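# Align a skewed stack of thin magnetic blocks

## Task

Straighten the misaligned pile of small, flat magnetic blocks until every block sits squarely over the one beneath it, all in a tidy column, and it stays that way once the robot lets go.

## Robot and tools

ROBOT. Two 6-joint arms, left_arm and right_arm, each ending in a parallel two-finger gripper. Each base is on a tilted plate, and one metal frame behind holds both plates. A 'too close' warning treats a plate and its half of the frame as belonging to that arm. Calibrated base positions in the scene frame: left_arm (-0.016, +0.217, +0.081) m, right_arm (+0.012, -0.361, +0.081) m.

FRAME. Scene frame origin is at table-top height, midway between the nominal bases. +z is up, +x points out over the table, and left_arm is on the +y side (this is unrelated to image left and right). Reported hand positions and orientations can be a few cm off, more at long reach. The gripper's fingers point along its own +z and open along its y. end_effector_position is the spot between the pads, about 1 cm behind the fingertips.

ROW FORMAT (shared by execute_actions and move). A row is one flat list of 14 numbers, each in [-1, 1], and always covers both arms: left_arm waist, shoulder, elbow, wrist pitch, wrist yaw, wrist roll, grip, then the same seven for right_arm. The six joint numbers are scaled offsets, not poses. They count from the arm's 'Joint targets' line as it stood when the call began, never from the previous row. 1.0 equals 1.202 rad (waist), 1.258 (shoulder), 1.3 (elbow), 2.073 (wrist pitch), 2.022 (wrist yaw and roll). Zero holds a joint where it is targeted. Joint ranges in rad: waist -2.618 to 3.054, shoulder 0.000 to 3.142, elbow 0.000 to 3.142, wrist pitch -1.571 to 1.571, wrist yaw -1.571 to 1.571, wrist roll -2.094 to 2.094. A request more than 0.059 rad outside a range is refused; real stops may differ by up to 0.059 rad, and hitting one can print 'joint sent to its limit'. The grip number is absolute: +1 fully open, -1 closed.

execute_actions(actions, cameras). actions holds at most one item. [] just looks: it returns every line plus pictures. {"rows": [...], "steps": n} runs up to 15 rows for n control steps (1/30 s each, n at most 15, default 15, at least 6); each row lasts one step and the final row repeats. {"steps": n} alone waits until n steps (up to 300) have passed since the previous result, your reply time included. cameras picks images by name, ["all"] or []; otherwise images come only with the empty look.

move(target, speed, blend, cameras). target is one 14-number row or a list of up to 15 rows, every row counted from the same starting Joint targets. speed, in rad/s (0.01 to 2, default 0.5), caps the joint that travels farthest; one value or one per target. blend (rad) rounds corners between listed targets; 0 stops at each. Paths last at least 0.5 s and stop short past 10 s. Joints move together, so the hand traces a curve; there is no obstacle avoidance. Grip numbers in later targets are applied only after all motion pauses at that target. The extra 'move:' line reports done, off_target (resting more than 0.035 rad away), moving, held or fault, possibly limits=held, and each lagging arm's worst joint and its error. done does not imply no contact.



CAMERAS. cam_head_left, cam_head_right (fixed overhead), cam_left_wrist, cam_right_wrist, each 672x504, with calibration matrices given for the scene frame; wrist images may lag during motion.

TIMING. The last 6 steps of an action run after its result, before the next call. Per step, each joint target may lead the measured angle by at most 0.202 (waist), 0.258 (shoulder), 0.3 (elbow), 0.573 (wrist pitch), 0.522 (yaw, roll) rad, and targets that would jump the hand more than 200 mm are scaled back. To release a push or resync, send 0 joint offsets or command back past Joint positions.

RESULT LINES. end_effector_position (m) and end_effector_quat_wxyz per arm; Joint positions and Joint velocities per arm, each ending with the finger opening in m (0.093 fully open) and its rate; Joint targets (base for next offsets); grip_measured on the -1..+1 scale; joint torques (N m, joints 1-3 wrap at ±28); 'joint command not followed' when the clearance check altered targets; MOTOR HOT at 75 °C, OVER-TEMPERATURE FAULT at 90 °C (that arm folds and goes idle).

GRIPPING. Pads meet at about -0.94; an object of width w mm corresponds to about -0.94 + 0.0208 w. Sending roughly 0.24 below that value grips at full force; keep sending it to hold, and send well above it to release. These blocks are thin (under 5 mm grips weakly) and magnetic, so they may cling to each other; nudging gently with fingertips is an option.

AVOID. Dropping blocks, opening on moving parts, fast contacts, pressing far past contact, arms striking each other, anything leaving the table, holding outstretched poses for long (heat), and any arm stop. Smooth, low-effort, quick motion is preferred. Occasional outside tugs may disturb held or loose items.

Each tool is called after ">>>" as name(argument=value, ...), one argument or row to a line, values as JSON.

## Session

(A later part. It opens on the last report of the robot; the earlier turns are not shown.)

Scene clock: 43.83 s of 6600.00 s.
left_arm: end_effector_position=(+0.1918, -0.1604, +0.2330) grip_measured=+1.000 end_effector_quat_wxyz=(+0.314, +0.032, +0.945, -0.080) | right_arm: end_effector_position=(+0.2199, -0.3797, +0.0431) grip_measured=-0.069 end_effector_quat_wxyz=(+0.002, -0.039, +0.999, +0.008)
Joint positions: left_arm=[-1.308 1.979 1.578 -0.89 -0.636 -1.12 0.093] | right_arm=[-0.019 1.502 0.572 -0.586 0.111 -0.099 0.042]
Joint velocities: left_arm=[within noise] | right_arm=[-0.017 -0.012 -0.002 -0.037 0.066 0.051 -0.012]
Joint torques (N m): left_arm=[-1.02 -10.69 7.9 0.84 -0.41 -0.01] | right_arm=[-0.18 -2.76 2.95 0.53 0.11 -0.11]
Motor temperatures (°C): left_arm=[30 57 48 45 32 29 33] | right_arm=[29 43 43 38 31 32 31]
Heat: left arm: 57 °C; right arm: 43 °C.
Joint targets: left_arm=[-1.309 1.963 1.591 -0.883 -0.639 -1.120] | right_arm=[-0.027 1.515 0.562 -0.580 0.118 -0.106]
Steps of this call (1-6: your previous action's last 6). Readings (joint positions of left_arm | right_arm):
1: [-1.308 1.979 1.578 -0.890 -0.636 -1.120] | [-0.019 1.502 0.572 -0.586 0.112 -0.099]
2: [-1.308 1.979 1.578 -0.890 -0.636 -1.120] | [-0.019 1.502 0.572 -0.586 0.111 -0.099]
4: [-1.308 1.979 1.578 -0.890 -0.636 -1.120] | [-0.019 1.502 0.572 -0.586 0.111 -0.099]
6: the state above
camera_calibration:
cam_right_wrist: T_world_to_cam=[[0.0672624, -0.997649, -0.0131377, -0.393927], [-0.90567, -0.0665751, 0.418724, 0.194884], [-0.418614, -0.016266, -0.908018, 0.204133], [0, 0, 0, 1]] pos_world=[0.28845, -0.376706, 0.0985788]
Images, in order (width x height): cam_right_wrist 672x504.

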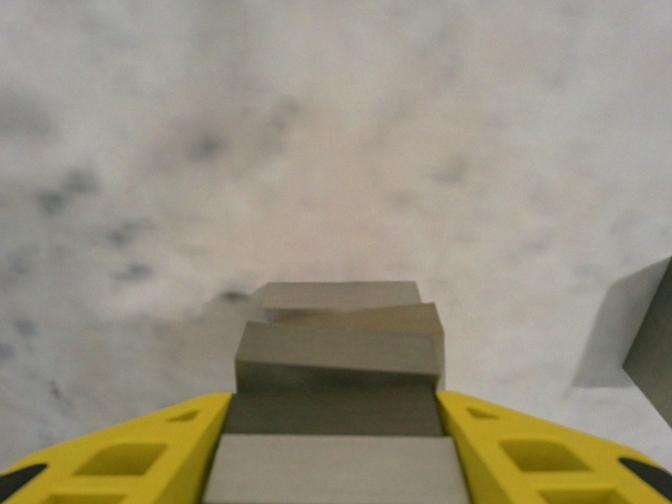

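>>> execute_actions(
  actions=[
    {"rows":[[0,0,0,0,0,0,1,0,0,0,0,0,0,-0.09],[0,0,0,0,0,0,1,0,0,0,0,0,0,-0.1],[0,0,0,0,0,0,1,0,0,0,0,0,0,-0.11],[0,0,0,0,0,0,1,0,0,0,0,0,0,-0.12],[0,0,0,0,0,0,1,0,0,0,0,0,0,-0.13],[0,0,0,0,0,0,1,0,0,0,0,0,0,-0.15],[0,0,0,0,0,0,1,0,0,0,0,0,0,-0.17],[0,0,0,0,0,0,1,0,0,0,0,0,0,-0.19],[0,0,0,0,0,0,1,0,0,0,0,0,0,-0.21],[0,0,0,0,0,0,1,0,0,0,0,0,0,-0.23],[0,0,0,0,0,0,1,0,0,0,0,0,0,-0.25],[0,0,0,0,0,0,1,0,0,0,0,0,0,-0.27],[0,0,0,0,0,0,1,0,0,0,0,0,0,-0.29],[0,0,0,0,0,0,1,0,0,0,0,0,0,-0.31],[0,0,0,0,0,0,1,0,0,0,0,0,0,-0.33]],"steps":15},
  ],
)

>>> execute_actions(
  actions=[],
  cameras=["all"],
)

Scene clock: 44.60 s of 6600.00 s.
left_arm: end_effector_position=(+0.1918, -0.1604, +0.2330) grip_measured=+1.000 end_effector_quat_wxyz=(+0.314, +0.032, +0.945, -0.080) | right_arm: end_effector_position=(+0.2199, -0.3797, +0.0431) grip_measured=-0.127 end_effector_quat_wxyz=(+0.002, -0.039, +0.999, +0.008)
Joint positions: left_arm=[-1.308 1.979 1.578 -0.89 -0.636 -1.12 0.093] | right_arm=[-0.019 1.502 0.572 -0.586 0.111 -0.099 0.039]
Joint velocities: left_arm=[within noise] | right_arm=[0.007 -0.012 0.032 -0.007 0.022 -0.037 -0.008]
Joint torques (N m): left_arm=[-1.09 -10.65 7.97 0.85 -0.39 -0.04] | right_arm=[-0.2 -2.69 3.11 0.52 0.18 -0.08]
Joint targets: left_arm=[-1.309 1.963 1.591 -0.883 -0.639 -1.120] | right_arm=[-0.027 1.515 0.562 -0.580 0.118 -0.106]
Steps of this call (1-14: toward your last target; 15-23: this action's first 9). Readings (joint positions of left_arm | right_arm):
15: [-1.308 1.979 1.578 -0.890 -0.636 -1.120] | [-0.019 1.502 0.572 -0.586 0.111 -0.099]
16: [-1.308 1.979 1.578 -0.890 -0.636 -1.120] | [-0.019 1.502 0.572 -0.586 0.111 -0.099]
18: [-1.308 1.979 1.578 -0.890 -0.636 -1.120] | [-0.019 1.502 0.572 -0.586 0.111 -0.099]
22: [-1.308 1.979 1.578 -0.890 -0.636 -1.120] | [-0.019 1.502 0.572 -0.586 0.111 -0.099]
23: the state above

Scene clock: 44.80 s of 6600.00 s.
left_arm: end_effector_position=(+0.1918, -0.1604, +0.2330) grip_measured=+1.000 end_effector_quat_wxyz=(+0.314, +0.032, +0.945, -0.080) | right_arm: end_effector_position=(+0.2198, -0.3796, +0.0430) grip_measured=-0.153 end_effector_quat_wxyz=(+0.002, -0.039, +0.999, +0.008)
Joint positions: left_arm=[-1.308 1.979 1.578 -0.89 -0.636 -1.12 0.093] | right_arm=[-0.019 1.503 0.572 -0.586 0.111 -0.099 0.038]
Joint velocities: left_arm=[within noise] | right_arm=[-0.012 0.002 0.002 -0.051 -0.007 -0.022 -0.006]
Joint torques (N m): left_arm=[-1.02 -10.69 8.01 0.82 -0.37 -0.03] | right_arm=[-0.35 -2.7 3.04 0.54 0.2 -0.12]
Motor temperatures (°C): left_arm=[30 57 48 45 32 29 33] | right_arm=[29 43 43 38 31 32 31]
Heat: left arm: 57 °C; right arm: 43 °C.
Joint targets: left_arm=[-1.309 1.963 1.591 -0.883 -0.639 -1.120] | right_arm=[-0.027 1.515 0.562 -0.580 0.118 -0.106]
Steps of this call (1-6: your previous action's last 6). Readings (joint positions of left_arm | right_arm):
1: [-1.308 1.979 1.578 -0.890 -0.636 -1.120] | [-0.019 1.502 0.572 -0.586 0.111 -0.099]
2: [-1.308 1.979 1.578 -0.890 -0.636 -1.120] | [-0.019 1.502 0.572 -0.586 0.111 -0.099]
4: [-1.308 1.979 1.578 -0.890 -0.636 -1.120] | [-0.019 1.502 0.572 -0.586 0.111 -0.099]
6: the state above
camera_calibration:
cam_right_wrist: T_world_to_cam=[[0.0673488, -0.997642, -0.0132043, -0.393915], [-0.905346, -0.0666692, 0.419408, 0.194705], [-0.4193, -0.0162922, -0.907702, 0.204088], [0, 0, 0, 1]] pos_world=[0.288379, -0.37668, 0.098389]

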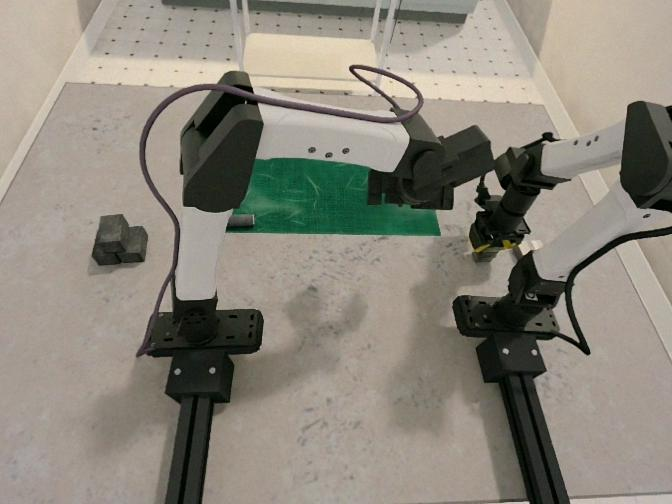

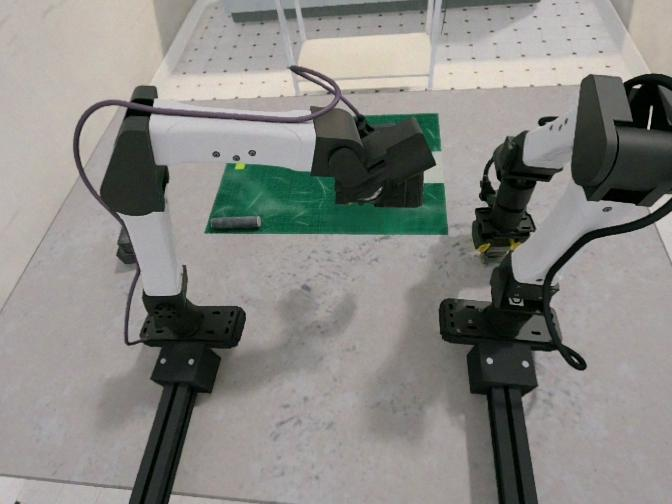

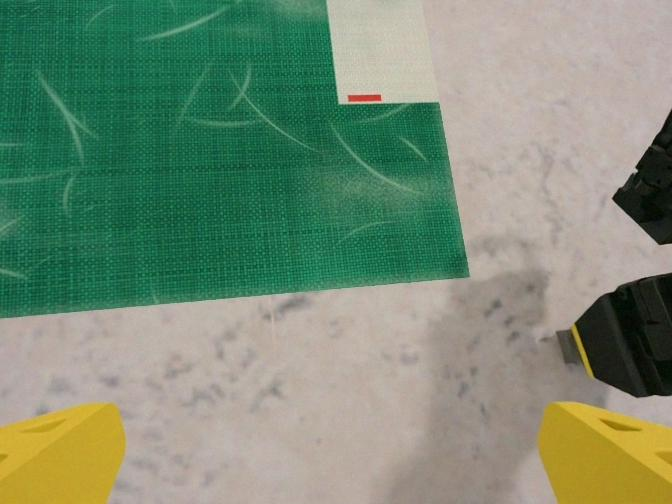

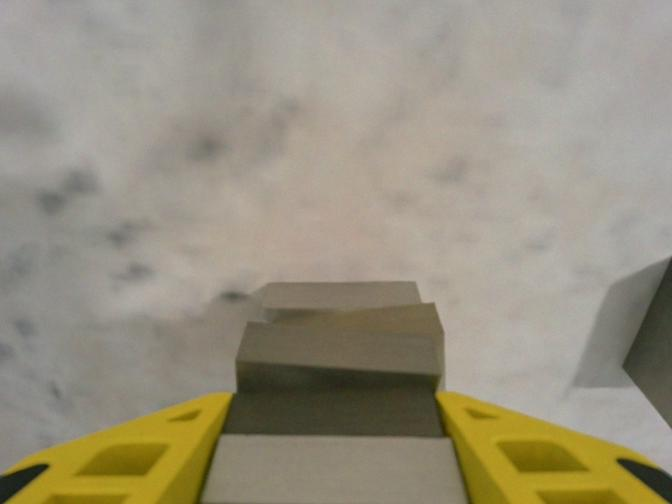

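>>> zoom_image(
  camera="cam_right_wrist",
  region=[190, 264, 490, 504],
)

>>> zoom_image(
  camera="cam_left_wrist",
  region=[532, 290, 672, 410],
)

>>> zoom_image(
  camera="cam_head_left",
  region=[455, 210, 545, 280],
)

Scaled by 1.680 from the camera's 672x504 image, which has a finer 960x720 frame.

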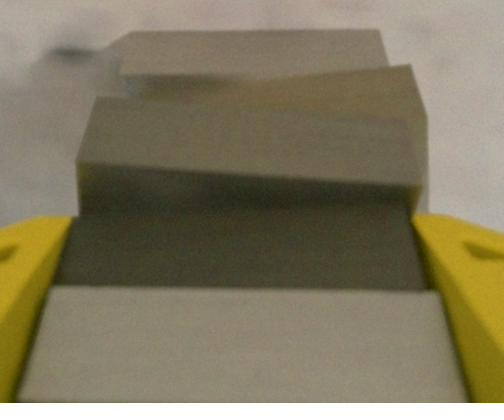

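Scaled by 3.600 from the camera's 672x504 image, which has a finer 960x720 frame.

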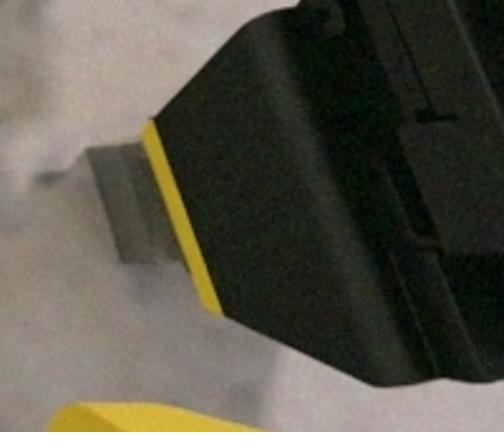

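Scaled by 5.600 from the camera's 672x504 image, which has a finer 960x720 frame.

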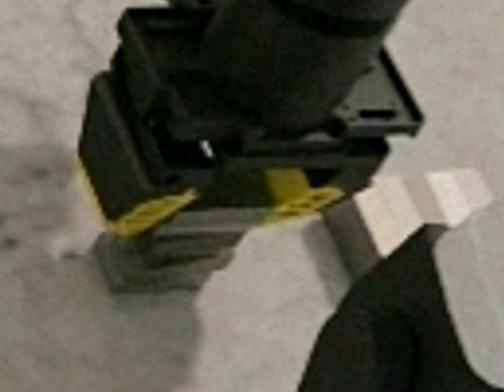

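>>> execute_actions(
  actions=[
    {"rows":[[0,0,0,0,0,0,1,0,0,0,0,0,0,-0.28],[0,0,0,0,0,0,1,0,0,0,0,0,0,-0.23],[0,0,0,0,0,0,1,0,0,0,0,0,0,-0.18],[0,0,0,0,0,0,1,0,0,0,0,0,0,-0.14],[0,0,0,0,0,0,1,0,0,0,0,0,0,-0.1],[0,0,0,0,0,0,1,0,0,0,0,0,0,-0.06],[0,0,0,0,0,0,1,0,0,0,0,0,0,-0.02],[0,0,0,0,0,0,1,0,0,0,0,0,0,0.02],[0,0,0,0,0,0,1,0,0,0,0,0,0,0.06],[0,0,0,0,0,0,1,0,0,0,0,0,0,0.08]],"steps":15},
  ],
)

>>> move(
  target=[0,0,0,0,0,0,1,0.0033,-0.035,0.0277,-0.0289,-0.0064,0,0.08],
  speed=0.15,
  cameras=["cam_right_wrist"],
)

Scene clock: 47.40 s of 6600.00 s.
left_arm: end_effector_position=(+0.1918, -0.1604, +0.2330) grip_measured=+1.000 end_effector_quat_wxyz=(+0.314, +0.032, +0.945, -0.080) | right_arm: end_effector_position=(+0.2199, -0.3796, +0.0430) grip_measured=+0.036 end_effector_quat_wxyz=(+0.002, -0.039, +0.999, +0.008)
Joint positions: left_arm=[-1.308 1.979 1.578 -0.89 -0.636 -1.12 0.093] | right_arm=[-0.019 1.503 0.572 -0.585 0.111 -0.1 0.047]
Joint velocities: left_arm=[within noise] | right_arm=[0.017 0.007 0.012 -0.037 0.022 -0.007 0.05]
Joint torques (N m): left_arm=[-0.98 -10.66 7.97 0.85 -0.39 -0.03] | right_arm=[-0.18 -2.69 3 0.52 0.15 -0.1]
Joint targets: left_arm=[-1.309 1.963 1.591 -0.883 -0.639 -1.120] | right_arm=[-0.027 1.515 0.562 -0.580 0.118 -0.107]
Steps of this call (1-15: toward your last target; 16-69: nothing new was sent; 70-78: this action's first 9). Readings (joint positions of left_arm | right_arm):
70: [-1.308 1.979 1.578 -0.890 -0.636 -1.120] | [-0.019 1.503 0.572 -0.586 0.111 -0.100]
71: [-1.308 1.979 1.578 -0.890 -0.636 -1.120] | [-0.019 1.503 0.572 -0.586 0.111 -0.100]
73: [-1.308 1.979 1.578 -0.890 -0.636 -1.120] | [-0.019 1.503 0.572 -0.586 0.111 -0.100]
77: [-1.308 1.979 1.578 -0.890 -0.636 -1.120] | [-0.019 1.503 0.572 -0.585 0.111 -0.100]
78: the state above

Scene clock: 48.60 s of 6600.00 s.
left_arm: end_effector_position=(+0.1918, -0.1604, +0.2330) grip_measured=+1.000 end_effector_quat_wxyz=(+0.314, +0.032, +0.945, -0.080) | right_arm: end_effector_position=(+0.2167, -0.3799, +0.0454) grip_measured=+0.078 end_effector_quat_wxyz=(-0.002, -0.040, +0.999, +0.008)
Joint positions: left_arm=[-1.308 1.979 1.578 -0.89 -0.636 -1.12 0.093] | right_arm=[-0.019 1.489 0.572 -0.607 0.112 -0.1 0.049]
Joint torques (N m): left_arm=[-1.03 -10.8 7.95 0.85 -0.39 -0.03] | right_arm=[0.05 -5.3 5.78 0.02 -0.01 -0.09]
Joint targets: left_arm=[-1.309 1.963 1.591 -0.883 -0.639 -1.120] | right_arm=[-0.024 1.471 0.598 -0.640 0.105 -0.107]
Kept back: nothing.
move: done
camera_calibration:
cam_right_wrist: T_world_to_cam=[[0.0689732, -0.997527, -0.0134964, -0.394274], [-0.902032, -0.0681375, 0.426258, 0.189273], [-0.426123, -0.0172261, -0.904501, 0.205934], [0, 0, 0, 1]]
Images, in order: cam_right_wrist.

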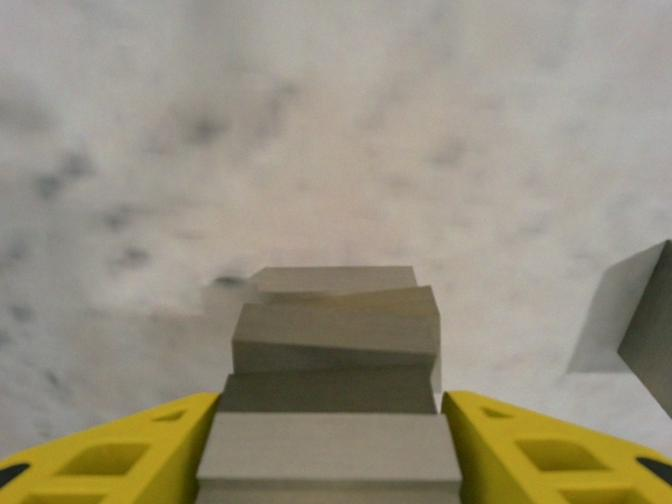

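>>> move(
  target=[
    [0,0,0,0,0,0,1,0,-0.0326,0.0323,-0.0338,0,0,0.08],
    [0,0,0,0,0,0,1,0,0.0191,-0.0162,0.0106,0,0,0.08],
  ],
  speed=0.15,
  cameras=["cam_right_wrist"],
)

Scene clock: 50.80 s of 6600.00 s.
left_arm: end_effector_position=(+0.1918, -0.1604, +0.2330) grip_measured=+1.000 end_effector_quat_wxyz=(+0.314, +0.032, +0.945, -0.080) | right_arm: end_effector_position=(+0.2188, -0.3803, +0.0489) grip_measured=+0.078 end_effector_quat_wxyz=(-0.001, -0.040, +0.999, +0.008)
Joint positions: left_arm=[-1.308 1.979 1.578 -0.89 -0.636 -1.12 0.093] | right_arm=[-0.019 1.484 0.587 -0.625 0.111 -0.1 0.049]
Joint torques (N m): left_arm=[-0.99 -10.71 7.94 0.86 -0.38 -0.04] | right_arm=[0.24 -2.86 3.18 0.47 0.07 -0.1]
Joint targets: left_arm=[-1.309 1.963 1.591 -0.883 -0.639 -1.120] | right_arm=[-0.024 1.495 0.577 -0.618 0.105 -0.107]
Kept back: nothing.
move: done
camera_calibration:
cam_right_wrist: T_world_to_cam=[[0.0688411, -0.997527, -0.0141546, -0.39468], [-0.902532, -0.0683183, 0.425169, 0.189751], [-0.425085, -0.0164941, -0.905003, 0.210122], [0, 0, 0, 1]]
Images, in order: cam_right_wrist.

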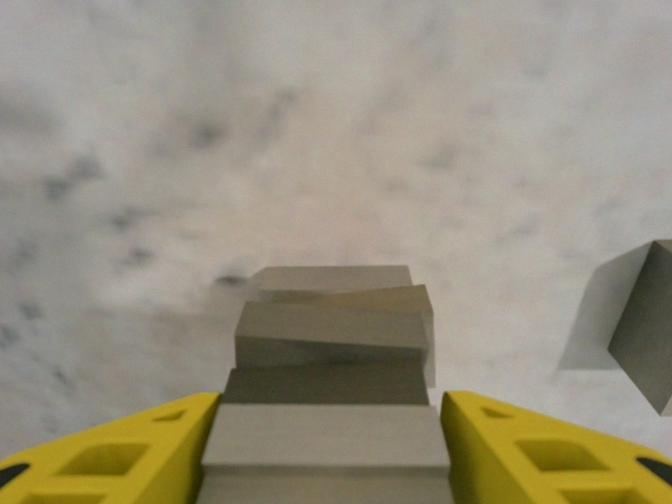

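>>> execute_actions(
  actions=[
    {"rows":[[0,0,0,0,0,0,1,0,0,0,0,0,0,0.065],[0,0,0,0,0,0,1,0,0,0,0,0,0,0.05],[0,0,0,0,0,0,1,0,0,0,0,0,0,0.035],[0,0,0,0,0,0,1,0,0,0,0,0,0,0.02],[0,0,0,0,0,0,1,0,0,0,0,0,0,0.005],[0,0,0,0,0,0,1,0,0,0,0,0,0,-0.01],[0,0,0,0,0,0,1,0,0,0,0,0,0,-0.025],[0,0,0,0,0,0,1,0,0,0,0,0,0,-0.04],[0,0,0,0,0,0,1,0,0,0,0,0,0,-0.055],[0,0,0,0,0,0,1,0,0,0,0,0,0,-0.07],[0,0,0,0,0,0,1,0,0,0,0,0,0,-0.085],[0,0,0,0,0,0,1,0,0,0,0,0,0,-0.1],[0,0,0,0,0,0,1,0,0,0,0,0,0,-0.115],[0,0,0,0,0,0,1,0,0,0,0,0,0,-0.13],[0,0,0,0,0,0,1,0,0,0,0,0,0,-0.15]],"steps":15},
  ],
)

>>> execute_actions(
  actions=[
    {"rows":[[0,0,0,0,0,0,1,0,0,0,0,0,0,-0.17],[0,0,0,0,0,0,1,0,0,0,0,0,0,-0.19],[0,0,0,0,0,0,1,0,0,0,0,0,0,-0.21],[0,0,0,0,0,0,1,0,0,0,0,0,0,-0.23],[0,0,0,0,0,0,1,0,0,0,0,0,0,-0.25],[0,0,0,0,0,0,1,0,0,0,0,0,0,-0.27],[0,0,0,0,0,0,1,0,0,0,0,0,0,-0.29],[0,0,0,0,0,0,1,0,0,0,0,0,0,-0.31],[0,0,0,0,0,0,1,0,0,0,0,0,0,-0.33],[0,0,0,0,0,0,1,0,0,0,0,0,0,-0.35],[0,0,0,0,0,0,1,0,0,0,0,0,0,-0.37],[0,0,0,0,0,0,1,0,0,0,0,0,0,-0.39],[0,0,0,0,0,0,1,0,0,0,0,0,0,-0.41]],"steps":15},
  ],
)

>>> execute_actions(
  actions=[],
  cameras=["cam_right_wrist"],
)

Scene clock: 51.60 s of 6600.00 s.
left_arm: end_effector_position=(+0.1918, -0.1604, +0.2330) grip_measured=+1.000 end_effector_quat_wxyz=(+0.314, +0.032, +0.945, -0.080) | right_arm: end_effector_position=(+0.2189, -0.3800, +0.0489) grip_measured=-0.044 end_effector_quat_wxyz=(-0.001, -0.040, +0.999, +0.009)
Joint positions: left_arm=[-1.308 1.979 1.578 -0.89 -0.636 -1.12 0.093] | right_arm=[-0.019 1.484 0.587 -0.624 0.109 -0.1 0.043]
Joint velocities: left_arm=[within noise] | right_arm=[-0.002 0.012 -0.007 -0.022 -0.022 -0.154 -0.019]
Joint torques (N m): left_arm=[-0.92 -10.61 7.95 0.83 -0.38 -0.02] | right_arm=[0.09 -2.89 3.23 0.52 0.05 -0.11]
Joint targets: left_arm=[-1.309 1.963 1.591 -0.883 -0.639 -1.120] | right_arm=[-0.024 1.495 0.577 -0.618 0.105 -0.107]
Steps of this call (1-15: nothing new was sent; 16-24: this action's first 9). Readings (joint positions of left_arm | right_arm):
16: [-1.308 1.979 1.578 -0.890 -0.636 -1.120] | [-0.019 1.484 0.587 -0.624 0.111 -0.100]
17: [-1.308 1.979 1.578 -0.890 -0.636 -1.120] | [-0.019 1.484 0.587 -0.624 0.111 -0.100]
19: [-1.308 1.979 1.578 -0.890 -0.636 -1.120] | [-0.019 1.484 0.587 -0.624 0.111 -0.100]
23: [-1.308 1.979 1.578 -0.890 -0.636 -1.120] | [-0.019 1.484 0.587 -0.624 0.109 -0.100]
24: the state above

Scene clock: 52.10 s of 6600.00 s.
left_arm: end_effector_position=(+0.1918, -0.1604, +0.2330) grip_measured=+1.000 end_effector_quat_wxyz=(+0.314, +0.032, +0.945, -0.080) | right_arm: end_effector_position=(+0.2190, -0.3800, +0.0489) grip_measured=-0.161 end_effector_quat_wxyz=(-0.001, -0.040, +0.999, +0.009)
Joint positions: left_arm=[-1.308 1.979 1.578 -0.89 -0.636 -1.12 0.093] | right_arm=[-0.019 1.484 0.587 -0.624 0.109 -0.1 0.037]
Joint velocities: left_arm=[within noise] | right_arm=[-0.002 0.007 -0.017 -0.022 0.066 -0.066 -0.005]
Joint torques (N m): left_arm=[-0.96 -10.7 7.87 0.84 -0.37 -0.01] | right_arm=[0.14 -2.76 3.08 0.5 0.06 -0.1]
Joint targets: left_arm=[-1.309 1.963 1.591 -0.883 -0.639 -1.120] | right_arm=[-0.024 1.495 0.577 -0.618 0.105 -0.107]
Steps of this call (1-6: your previous action's last 6; 7-15: this action's first 9). Readings (joint positions of left_arm | right_arm):
7: [-1.308 1.979 1.578 -0.890 -0.636 -1.120] | [-0.019 1.484 0.587 -0.624 0.109 -0.100]
8: [-1.308 1.979 1.578 -0.890 -0.636 -1.120] | [-0.019 1.484 0.587 -0.624 0.109 -0.100]
10: [-1.308 1.979 1.578 -0.890 -0.636 -1.120] | [-0.019 1.484 0.587 -0.624 0.109 -0.100]
14: [-1.308 1.979 1.578 -0.890 -0.636 -1.120] | [-0.019 1.484 0.587 -0.624 0.109 -0.100]
15: the state above

Scene clock: 52.30 s of 6600.00 s.
left_arm: end_effector_position=(+0.1918, -0.1604, +0.2330) grip_measured=+1.000 end_effector_quat_wxyz=(+0.314, +0.032, +0.945, -0.080) | right_arm: end_effector_position=(+0.2191, -0.3800, +0.0489) grip_measured=-0.176 end_effector_quat_wxyz=(-0.001, -0.040, +0.999, +0.009)
Joint positions: left_arm=[-1.308 1.979 1.578 -0.89 -0.636 -1.12 0.093] | right_arm=[-0.019 1.484 0.587 -0.624 0.109 -0.1 0.037]
Joint velocities: within noise
Joint torques (N m): left_arm=[-0.99 -10.78 7.9 0.85 -0.38 -0.02] | right_arm=[0.18 -2.89 3.15 0.51 0.06 -0.08]
Motor temperatures (°C): left_arm=[30 58 49 45 32 29 33] | right_arm=[29 43 43 38 31 32 31]
Heat: left arm: 58 °C; right arm: 43 °C.
Joint targets: left_arm=[-1.309 1.963 1.591 -0.883 -0.639 -1.120] | right_arm=[-0.024 1.495 0.577 -0.618 0.105 -0.107]
Steps of this call (1-6: your previous action's last 6). Readings (joint positions of left_arm | right_arm):
1: [-1.308 1.979 1.578 -0.890 -0.636 -1.120] | [-0.019 1.484 0.587 -0.624 0.109 -0.100]
2: [-1.308 1.979 1.578 -0.890 -0.636 -1.120] | [-0.019 1.484 0.587 -0.624 0.109 -0.100]
4: [-1.308 1.979 1.578 -0.890 -0.636 -1.120] | [-0.019 1.484 0.587 -0.624 0.109 -0.100]
6: the state above
camera_calibration:
cam_right_wrist: T_world_to_cam=[[0.0687079, -0.997509, -0.0159527, -0.39426], [-0.903041, -0.0689815, 0.42398, 0.189943], [-0.424025, -0.0147249, -0.905531, 0.210717], [0, 0, 0, 1]] pos_world=[0.287965, -0.377073, 0.103989]
Images, in order (width x height): cam_right_wrist 672x504.

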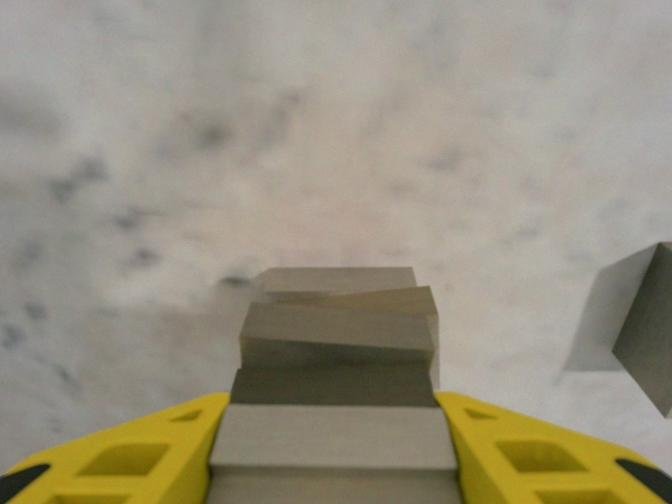

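>>> move(
  target=[0,0,0,0,0,0,1,0.025,-0.101,0.0777,-0.0974,-0.001,0.0109,-0.41],
  speed=0.12,
)

Scene clock: 55.37 s of 6600.00 s.
left_arm: end_effector_position=(+0.1918, -0.1604, +0.2330) grip_measured=+1.000 end_effector_quat_wxyz=(+0.314, +0.032, +0.945, -0.080) | right_arm: end_effector_position=(+0.2172, -0.3805, +0.0783) grip_measured=-0.196 end_effector_quat_wxyz=(-0.001, -0.043, +0.999, +0.009)
Joint positions: left_arm=[-1.308 1.979 1.578 -0.89 -0.636 -1.12 0.093] | right_arm=[-0.003 1.391 0.647 -0.779 0.109 -0.092 0.036]
Joint torques (N m): left_arm=[-0.92 -10.78 7.9 0.87 -0.37 -0.03] | right_arm=[1.39 -5.38 7.04 -0.05 0.02 0.06]
Joint targets: left_arm=[-1.309 1.963 1.591 -0.883 -0.639 -1.120] | right_arm=[0.007 1.368 0.678 -0.820 0.103 -0.084]
Kept back: nothing.
move: off_target (right_arm); right_arm: the wrist pitch is farthest, 0.041 rad from its target
camera_calibration:
cam_right_wrist: T_world_to_cam=[[0.0756961, -0.99699, -0.0167481, -0.395463], [-0.90233, -0.0756377, 0.424358, 0.173016], [-0.424347, -0.01701, -0.90534, 0.235629], [0, 0, 0, 1]]

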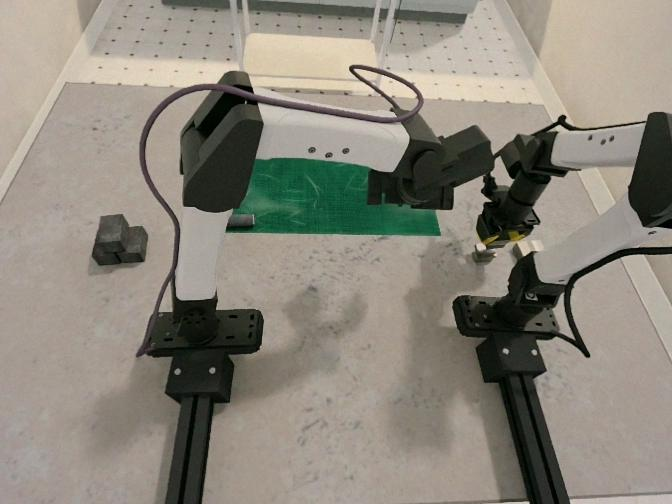

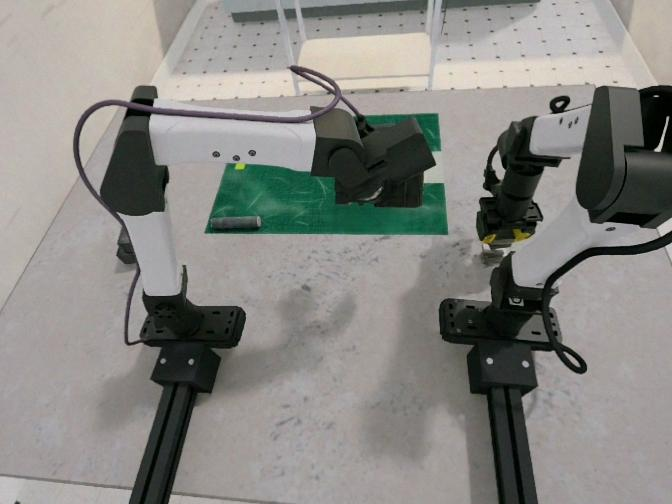

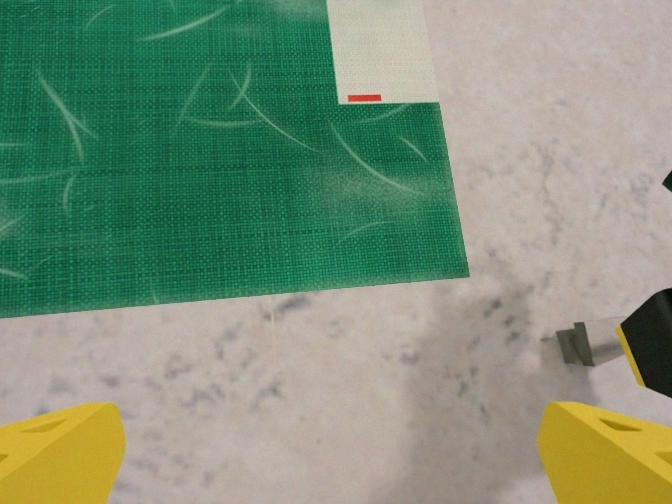

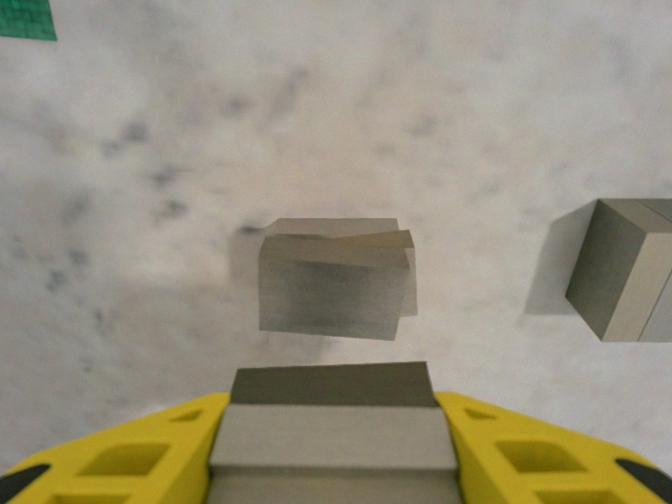

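>>> move(
  target=[0,0,0,0,0,0,1,0,0.3037,0.2877,-0.0048,0,0,-0.41],
  speed=0.25,
)

Scene clock: 58.80 s of 6600.00 s.
left_arm: end_effector_position=(+0.1918, -0.1604, +0.2330) grip_measured=+1.000 end_effector_quat_wxyz=(+0.314, +0.032, +0.945, -0.080) | right_arm: end_effector_position=(+0.3141, -0.3811, +0.0788) grip_measured=-0.196 end_effector_quat_wxyz=(+0.003, -0.043, +0.999, +0.009)
Joint positions: left_arm=[-1.308 1.979 1.578 -0.89 -0.636 -1.12 0.093] | right_arm=[-0.003 1.743 1.021 -0.794 0.109 -0.092 0.036]
Joint torques (N m): left_arm=[-0.96 -10.78 7.84 0.84 -0.39 -0.04] | right_arm=[2.15 -5.61 6.9 0.03 0.07 0.05]
Joint targets: left_arm=[-1.309 1.963 1.591 -0.883 -0.639 -1.120] | right_arm=[0.006 1.750 1.052 -0.830 0.103 -0.084]
Kept back: nothing.
move: off_target (right_arm); right_arm: the wrist pitch is farthest, 0.036 rad from its target
camera_calibration:
cam_right_wrist: T_world_to_cam=[[0.0748514, -0.997064, -0.016138, -0.403196], [-0.905588, -0.0747419, 0.41752, 0.262115], [-0.417501, -0.0166376, -0.908524, 0.275523], [0, 0, 0, 1]]

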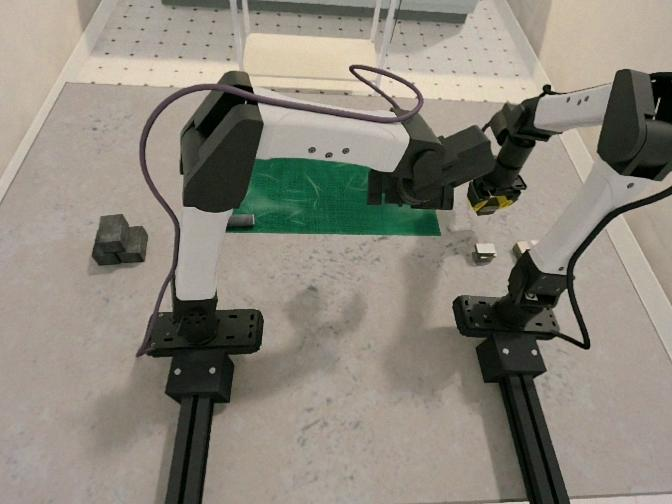

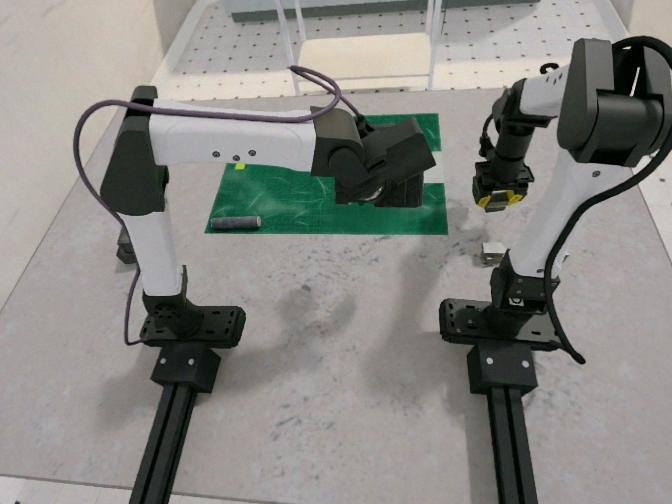

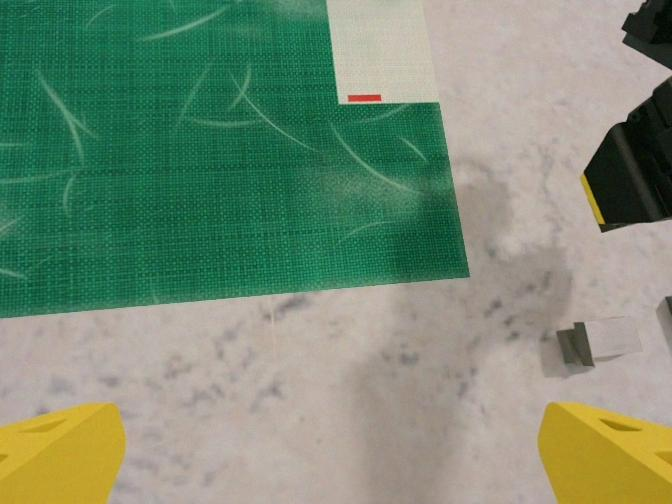

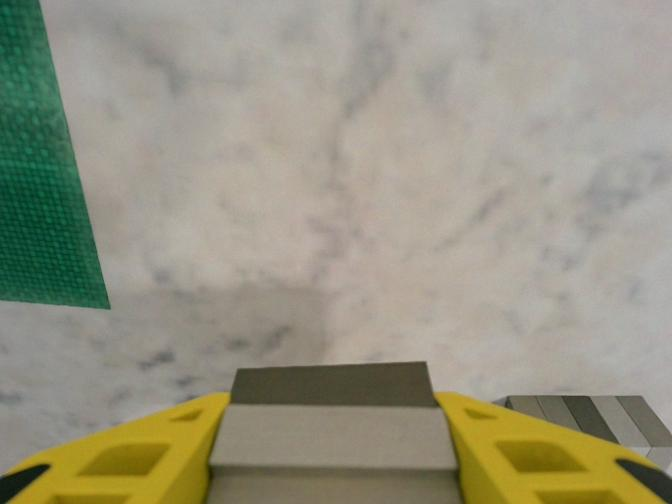

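>>> move(
  target=[0,0,0,0,0,0,1,-0.0333,0.1192,-0.0969,0.1298,0,-0.0153,-0.41],
  speed=0.15,
)

Scene clock: 61.67 s of 6600.00 s.
left_arm: end_effector_position=(+0.1918, -0.1604, +0.2330) grip_measured=+1.000 end_effector_quat_wxyz=(+0.314, +0.032, +0.945, -0.080) | right_arm: end_effector_position=(+0.3138, -0.3802, +0.0189) grip_measured=-0.196 end_effector_quat_wxyz=(-0.001, -0.040, +0.999, +0.009)
Joint positions: left_arm=[-1.308 1.979 1.578 -0.89 -0.636 -1.12 0.093] | right_arm=[-0.025 1.893 0.931 -0.559 0.109 -0.108 0.036]
Joint torques (N m): left_arm=[-1.06 -10.71 7.9 0.86 -0.38 -0.01] | right_arm=[0.38 -6.05 3.32 0.4 0.01 -0.08]
Joint targets: left_arm=[-1.309 1.963 1.591 -0.883 -0.639 -1.120] | right_arm=[-0.033 1.900 0.926 -0.561 0.103 -0.115]
Kept back: nothing.
move: done
camera_calibration:
cam_right_wrist: T_world_to_cam=[[0.0694783, -0.997461, -0.0156487, -0.401718], [-0.902834, -0.0695441, 0.424329, 0.287863], [-0.42434, -0.0153534, -0.905373, 0.223562], [0, 0, 0, 1]]

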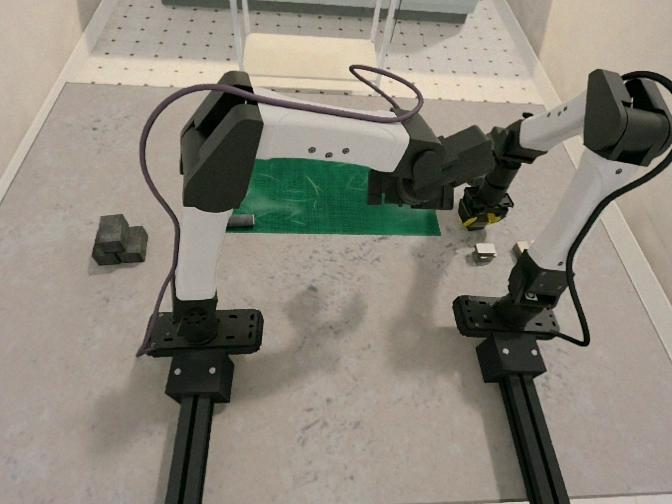

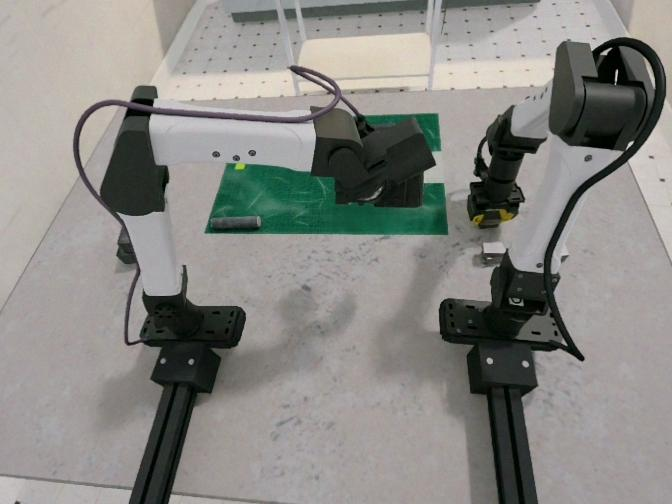

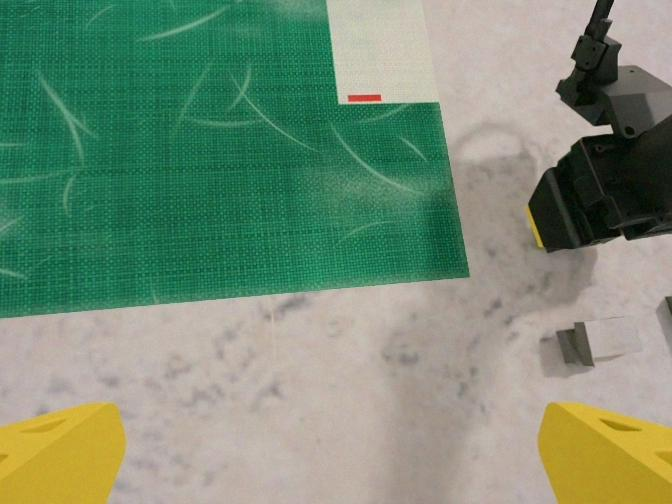

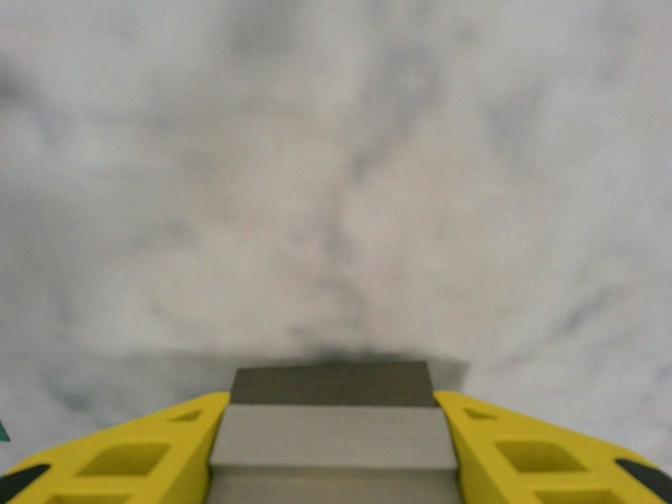

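>>> move(
  target=[0,0,0,0,0,0,1,-0.0011,0.0057,-0.0038,0.0059,0,0,-0.41],
  speed=0.05,
  cameras=["cam_right_wrist"],
)

>>> move(
  target=[0,0,0,0,0,0,1,-0.0011,0.0057,-0.0038,0.0059,0,0,-0.41],
  speed=0.05,
  cameras=["cam_right_wrist"],
)

Scene clock: 62.77 s of 6600.00 s.
left_arm: end_effector_position=(+0.1918, -0.1604, +0.2330) grip_measured=+1.000 end_effector_quat_wxyz=(+0.314, +0.032, +0.945, -0.080) | right_arm: end_effector_position=(+0.3155, -0.3801, +0.0173) grip_measured=-0.196 end_effector_quat_wxyz=(+0.002, -0.040, +0.999, +0.009)
Joint positions: left_arm=[-1.308 1.979 1.578 -0.89 -0.636 -1.12 0.093] | right_arm=[-0.025 1.899 0.931 -0.548 0.109 -0.108 0.036]
Joint torques (N m): left_arm=[-1.02 -10.74 7.98 0.84 -0.38 -0.03] | right_arm=[0.27 -6.15 2.84 0.45 0.02 -0.11]
Joint targets: left_arm=[-1.309 1.963 1.591 -0.883 -0.639 -1.120] | right_arm=[-0.035 1.907 0.921 -0.549 0.103 -0.115]
Kept back: nothing.
move: done
camera_calibration:
cam_right_wrist: T_world_to_cam=[[0.0688871, -0.99751, -0.0151363, -0.401538], [-0.905115, -0.0688727, 0.419552, 0.29119], [-0.419549, -0.0152016, -0.907605, 0.221356], [0, 0, 0, 1]]
Images, in order: cam_right_wrist.

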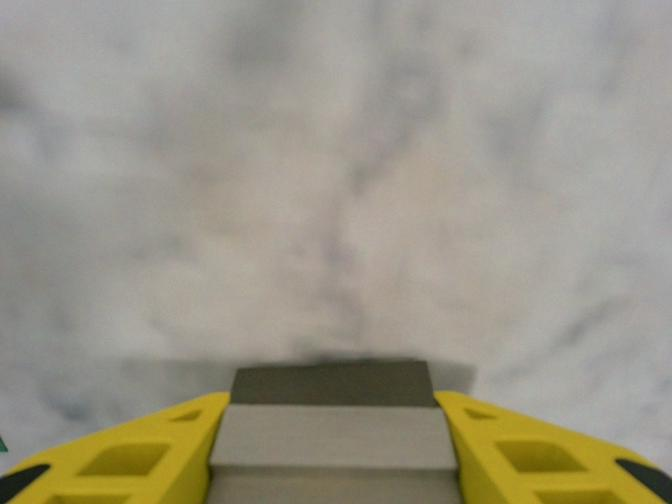

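Scene clock: 63.47 s of 6600.00 s.
left_arm: end_effector_position=(+0.1918, -0.1604, +0.2330) grip_measured=+1.000 end_effector_quat_wxyz=(+0.314, +0.032, +0.945, -0.080) | right_arm: end_effector_position=(+0.3134, -0.3797, +0.0147) grip_measured=-0.196 end_effector_quat_wxyz=(+0.000, -0.040, +0.999, +0.009)
Joint positions: left_arm=[-1.308 1.979 1.578 -0.89 -0.636 -1.12 0.093] | right_arm=[-0.025 1.904 0.924 -0.54 0.109 -0.108 0.036]
Joint torques (N m): left_arm=[-0.98 -10.61 7.95 0.83 -0.4 -0.04] | right_arm=[0.05 -5.76 3.03 0.5 0.02 -0.08]
Joint targets: left_arm=[-1.309 1.963 1.591 -0.883 -0.639 -1.120] | right_arm=[-0.036 1.914 0.916 -0.537 0.103 -0.115]
Kept back: nothing.
move: done
camera_calibration:
cam_right_wrist: T_world_to_cam=[[0.0697324, -0.997445, -0.0155388, -0.401282], [-0.903301, -0.0697451, 0.4233, 0.289489], [-0.423302, -0.0154815, -0.905856, 0.219176], [0, 0, 0, 1]]
Images, in order: cam_right_wrist.

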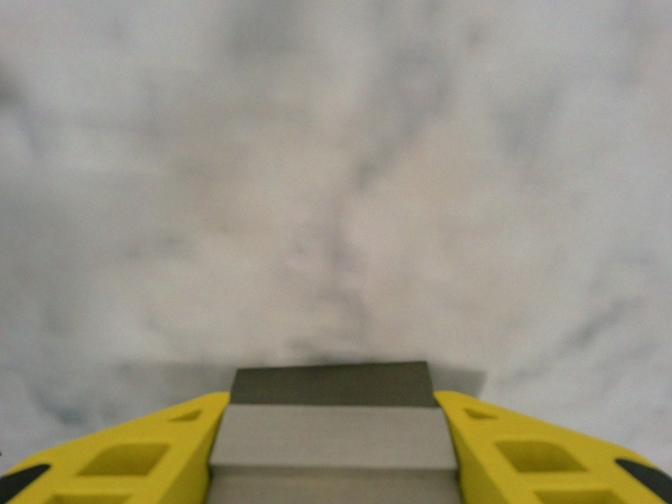

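>>> move(
  target=[0,0,0,0,0,0,1,-0.0007,0.0038,-0.0025,0.0039,0,0,-0.41],
  speed=0.05,
  cameras=["cam_right_wrist"],
)

>>> move(
  target=[0,0,0,0,0,0,1,-0.0007,0.0038,-0.0025,0.0039,0,0,-0.41],
  speed=0.05,
)

Scene clock: 64.50 s of 6600.00 s.
left_arm: end_effector_position=(+0.1918, -0.1604, +0.2330) grip_measured=+1.000 end_effector_quat_wxyz=(+0.314, +0.032, +0.945, -0.080) | right_arm: end_effector_position=(+0.3135, -0.3803, +0.0146) grip_measured=-0.196 end_effector_quat_wxyz=(+0.000, -0.040, +0.999, +0.009)
Joint positions: left_arm=[-1.308 1.979 1.578 -0.89 -0.636 -1.12 0.093] | right_arm=[-0.027 1.904 0.924 -0.54 0.109 -0.108 0.036]
Joint torques (N m): left_arm=[-1.03 -10.65 7.86 0.85 -0.38 -0.01] | right_arm=[0.24 -5.33 2.84 0.56 0.03 -0.11]
Joint targets: left_arm=[-1.309 1.963 1.591 -0.883 -0.639 -1.120] | right_arm=[-0.037 1.919 0.912 -0.529 0.103 -0.115]
Kept back: nothing.
move: done
camera_calibration:
cam_right_wrist: T_world_to_cam=[[0.0681823, -0.997554, -0.0154246, -0.40142], [-0.903468, -0.068295, 0.423179, 0.290121], [-0.423197, -0.0149177, -0.905915, 0.219301], [0, 0, 0, 1]]
Images, in order: cam_right_wrist.

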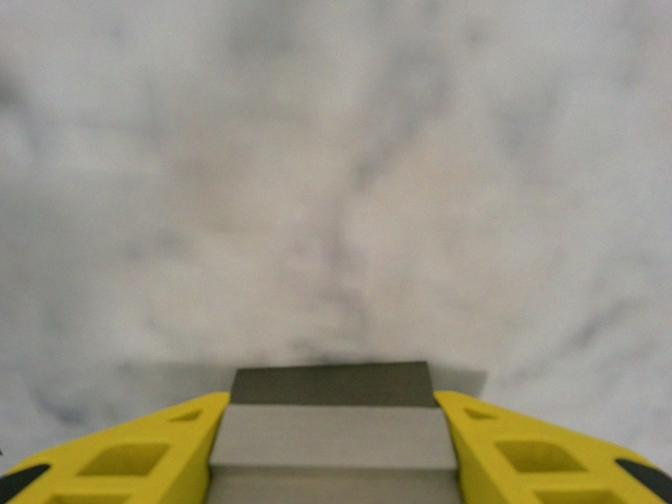

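Scene clock: 65.20 s of 6600.00 s.
left_arm: end_effector_position=(+0.1918, -0.1604, +0.2330) grip_measured=+1.000 end_effector_quat_wxyz=(+0.314, +0.032, +0.945, -0.080) | right_arm: end_effector_position=(+0.3134, -0.3802, +0.0145) grip_measured=-0.197 end_effector_quat_wxyz=(-0.001, -0.040, +0.999, +0.009)
Joint positions: left_arm=[-1.308 1.979 1.578 -0.89 -0.636 -1.12 0.093] | right_arm=[-0.027 1.904 0.924 -0.54 0.109 -0.108 0.036]
Joint torques (N m): left_arm=[-0.99 -10.7 7.92 0.85 -0.37 -0.02] | right_arm=[0.1 -4.97 2.4 0.68 -0.01 -0.11]
Joint targets: left_arm=[-1.309 1.963 1.591 -0.883 -0.639 -1.120] | right_arm=[-0.038 1.924 0.909 -0.521 0.103 -0.115]
Kept back: nothing.
move: done
camera_calibration:
cam_right_wrist: T_world_to_cam=[[0.0682244, -0.99755, -0.0154615, -0.401413], [-0.903305, -0.0683432, 0.42352, 0.290032], [-0.423539, -0.0149279, -0.905755, 0.219279], [0, 0, 0, 1]]

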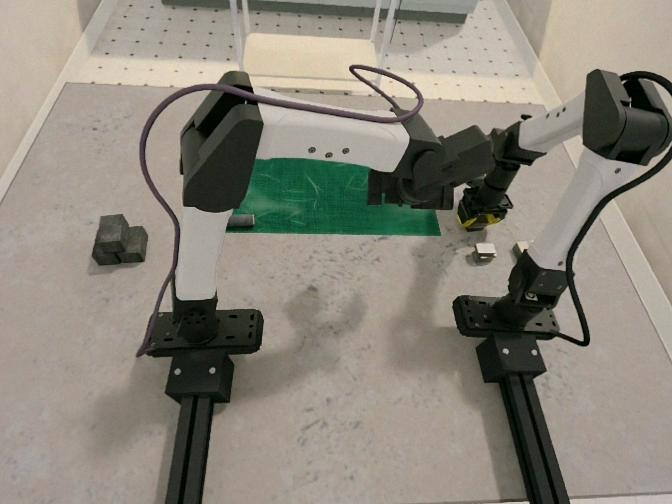

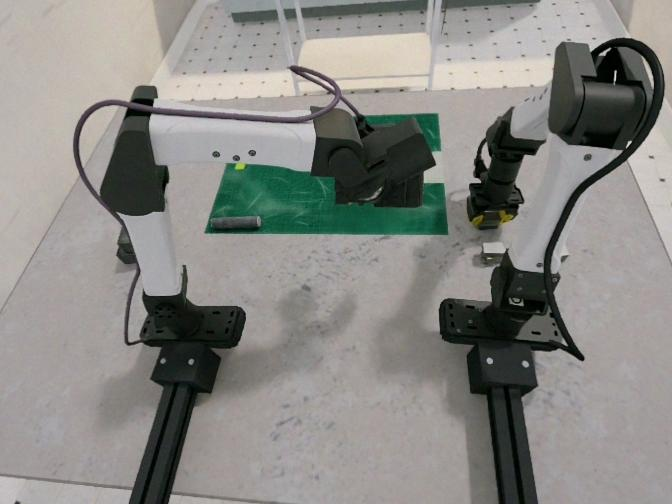

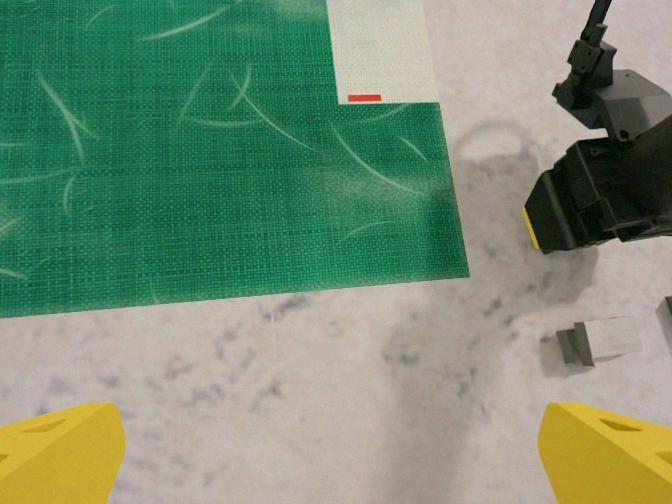

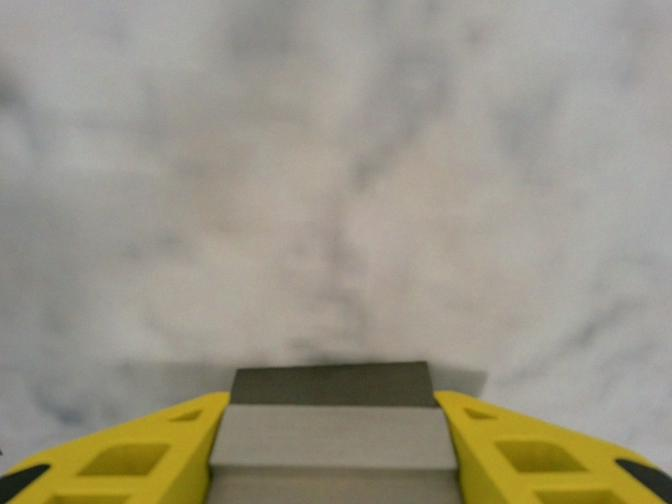

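>>> execute_actions(
  actions=[
    {"rows":[[0,0,0,0,0,0,1,0,-0.004,0.0023,-0.0034,0,0,-0.41],[0,0,0,0,0,0,1,0,-0.008,0.0046,-0.0068,0,0,-0.41],[0,0,0,0,0,0,1,0,-0.008,0.0046,-0.0068,0,0,-0.38],[0,0,0,0,0,0,1,0,-0.008,0.0046,-0.0068,0,0,-0.34],[0,0,0,0,0,0,1,0,-0.008,0.0046,-0.0068,0,0,-0.30],[0,0,0,0,0,0,1,0,-0.008,0.0046,-0.0068,0,0,-0.26],[0,0,0,0,0,0,1,0,-0.008,0.0046,-0.0068,0,0,-0.22],[0,0,0,0,0,0,1,0,-0.008,0.0046,-0.0068,0,0,-0.18],[0,0,0,0,0,0,1,0,-0.008,0.0046,-0.0068,0,0,-0.14],[0,0,0,0,0,0,1,0,-0.008,0.0046,-0.0068,0,0,-0.1],[0,0,0,0,0,0,1,0,-0.008,0.0046,-0.0068,0,0,-0.06],[0,0,0,0,0,0,1,0,-0.008,0.0046,-0.0068,0,0,-0.02],[0,0,0,0,0,0,1,0,-0.008,0.0046,-0.0068,0,0,0.02],[0,0,0,0,0,0,1,0,-0.008,0.0046,-0.0068,0,0,0.06],[0,0,0,0,0,0,1,0,-0.008,0.0046,-0.0068,0,0,0.1]],"steps":15},
  ],
)

>>> execute_actions(
  actions=[],
  cameras=["cam_right_wrist"],
)

Scene clock: 66.17 s of 6600.00 s.
left_arm: end_effector_position=(+0.1918, -0.1604, +0.2330) grip_measured=+1.000 end_effector_quat_wxyz=(+0.314, +0.032, +0.945, -0.080) | right_arm: end_effector_position=(+0.3134, -0.3802, +0.0145) grip_measured=-0.151 end_effector_quat_wxyz=(-0.001, -0.040, +0.999, +0.009)
Joint positions: left_arm=[-1.308 1.979 1.578 -0.89 -0.636 -1.12 0.093] | right_arm=[-0.027 1.904 0.924 -0.54 0.109 -0.108 0.038]
Joint velocities: left_arm=[within noise] | right_arm=[-0.012 -0.007 -0.012 0.037 -0.007 -0.066 0.043]
Joint torques (N m): left_arm=[-1.01 -10.77 7.9 0.87 -0.39 -0.03] | right_arm=[0.31 -5.89 2.93 0.5 0.02 -0.09]
Joint targets: left_arm=[-1.309 1.963 1.591 -0.883 -0.639 -1.120] | right_arm=[-0.038 1.914 0.915 -0.535 0.103 -0.115]
Steps of this call (1-20: nothing new was sent; 21-29: this action's first 9). Readings (joint positions of left_arm | right_arm):
21: [-1.308 1.979 1.578 -0.890 -0.636 -1.120] | [-0.027 1.904 0.924 -0.540 0.109 -0.108]
22: [-1.308 1.979 1.578 -0.890 -0.636 -1.120] | [-0.027 1.904 0.924 -0.540 0.109 -0.108]
24: [-1.308 1.979 1.578 -0.890 -0.636 -1.120] | [-0.027 1.904 0.924 -0.540 0.109 -0.108]
28: [-1.308 1.979 1.578 -0.890 -0.636 -1.120] | [-0.027 1.904 0.924 -0.540 0.109 -0.108]
29: the state above

Scene clock: 66.37 s of 6600.00 s.
left_arm: end_effector_position=(+0.1918, -0.1604, +0.2330) grip_measured=+1.000 end_effector_quat_wxyz=(+0.314, +0.032, +0.945, -0.080) | right_arm: end_effector_position=(+0.3135, -0.3803, +0.0145) grip_measured=+0.076 end_effector_quat_wxyz=(+0.000, -0.040, +0.999, +0.009)
Joint positions: left_arm=[-1.308 1.979 1.578 -0.89 -0.636 -1.12 0.093] | right_arm=[-0.027 1.904 0.924 -0.539 0.109 -0.108 0.049]
Joint velocities: left_arm=[within noise] | right_arm=[0.017 -0.007 0.007 -0.007 0.022 -0.007 0.048]
Joint torques (N m): left_arm=[-1.05 -10.66 7.84 0.85 -0.39 -0.01] | right_arm=[0.05 -5.82 2.97 0.47 0.04 -0.07]
Motor temperatures (°C): left_arm=[30 59 49 45 32 29 33] | right_arm=[29 43 43 37 31 31 31]
Heat: left arm: 59 °C; right arm: 43 °C.
Joint targets: left_arm=[-1.309 1.963 1.591 -0.883 -0.639 -1.120] | right_arm=[-0.038 1.914 0.915 -0.534 0.103 -0.115]
Steps of this call (1-6: your previous action's last 6). Readings (joint positions of left_arm | right_arm):
1: [-1.308 1.979 1.578 -0.890 -0.636 -1.120] | [-0.027 1.904 0.924 -0.540 0.109 -0.108]
2: [-1.308 1.979 1.578 -0.890 -0.636 -1.120] | [-0.027 1.904 0.924 -0.540 0.109 -0.108]
4: [-1.308 1.979 1.578 -0.890 -0.636 -1.120] | [-0.027 1.904 0.924 -0.539 0.109 -0.108]
6: the state above
camera_calibration:
cam_right_wrist: T_world_to_cam=[[0.0681823, -0.997554, -0.0154246, -0.401411], [-0.903468, -0.068295, 0.423179, 0.290189], [-0.423197, -0.0149177, -0.905915, 0.219217], [0, 0, 0, 1]] pos_world=[0.382318, -0.37734, 0.0695986]
Images, in order (width x height): cam_right_wrist 672x504.

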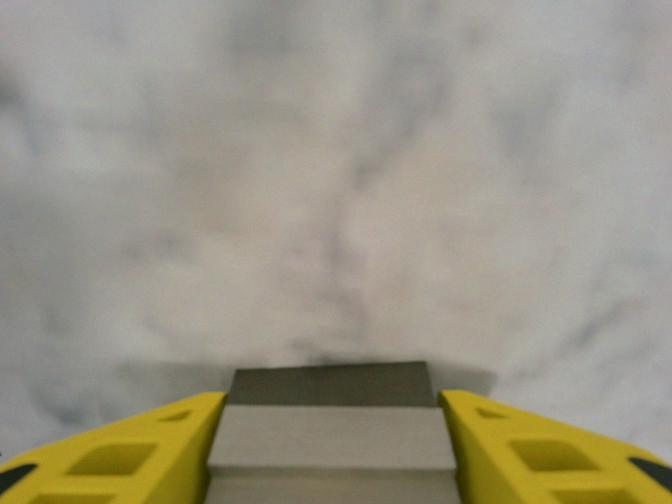

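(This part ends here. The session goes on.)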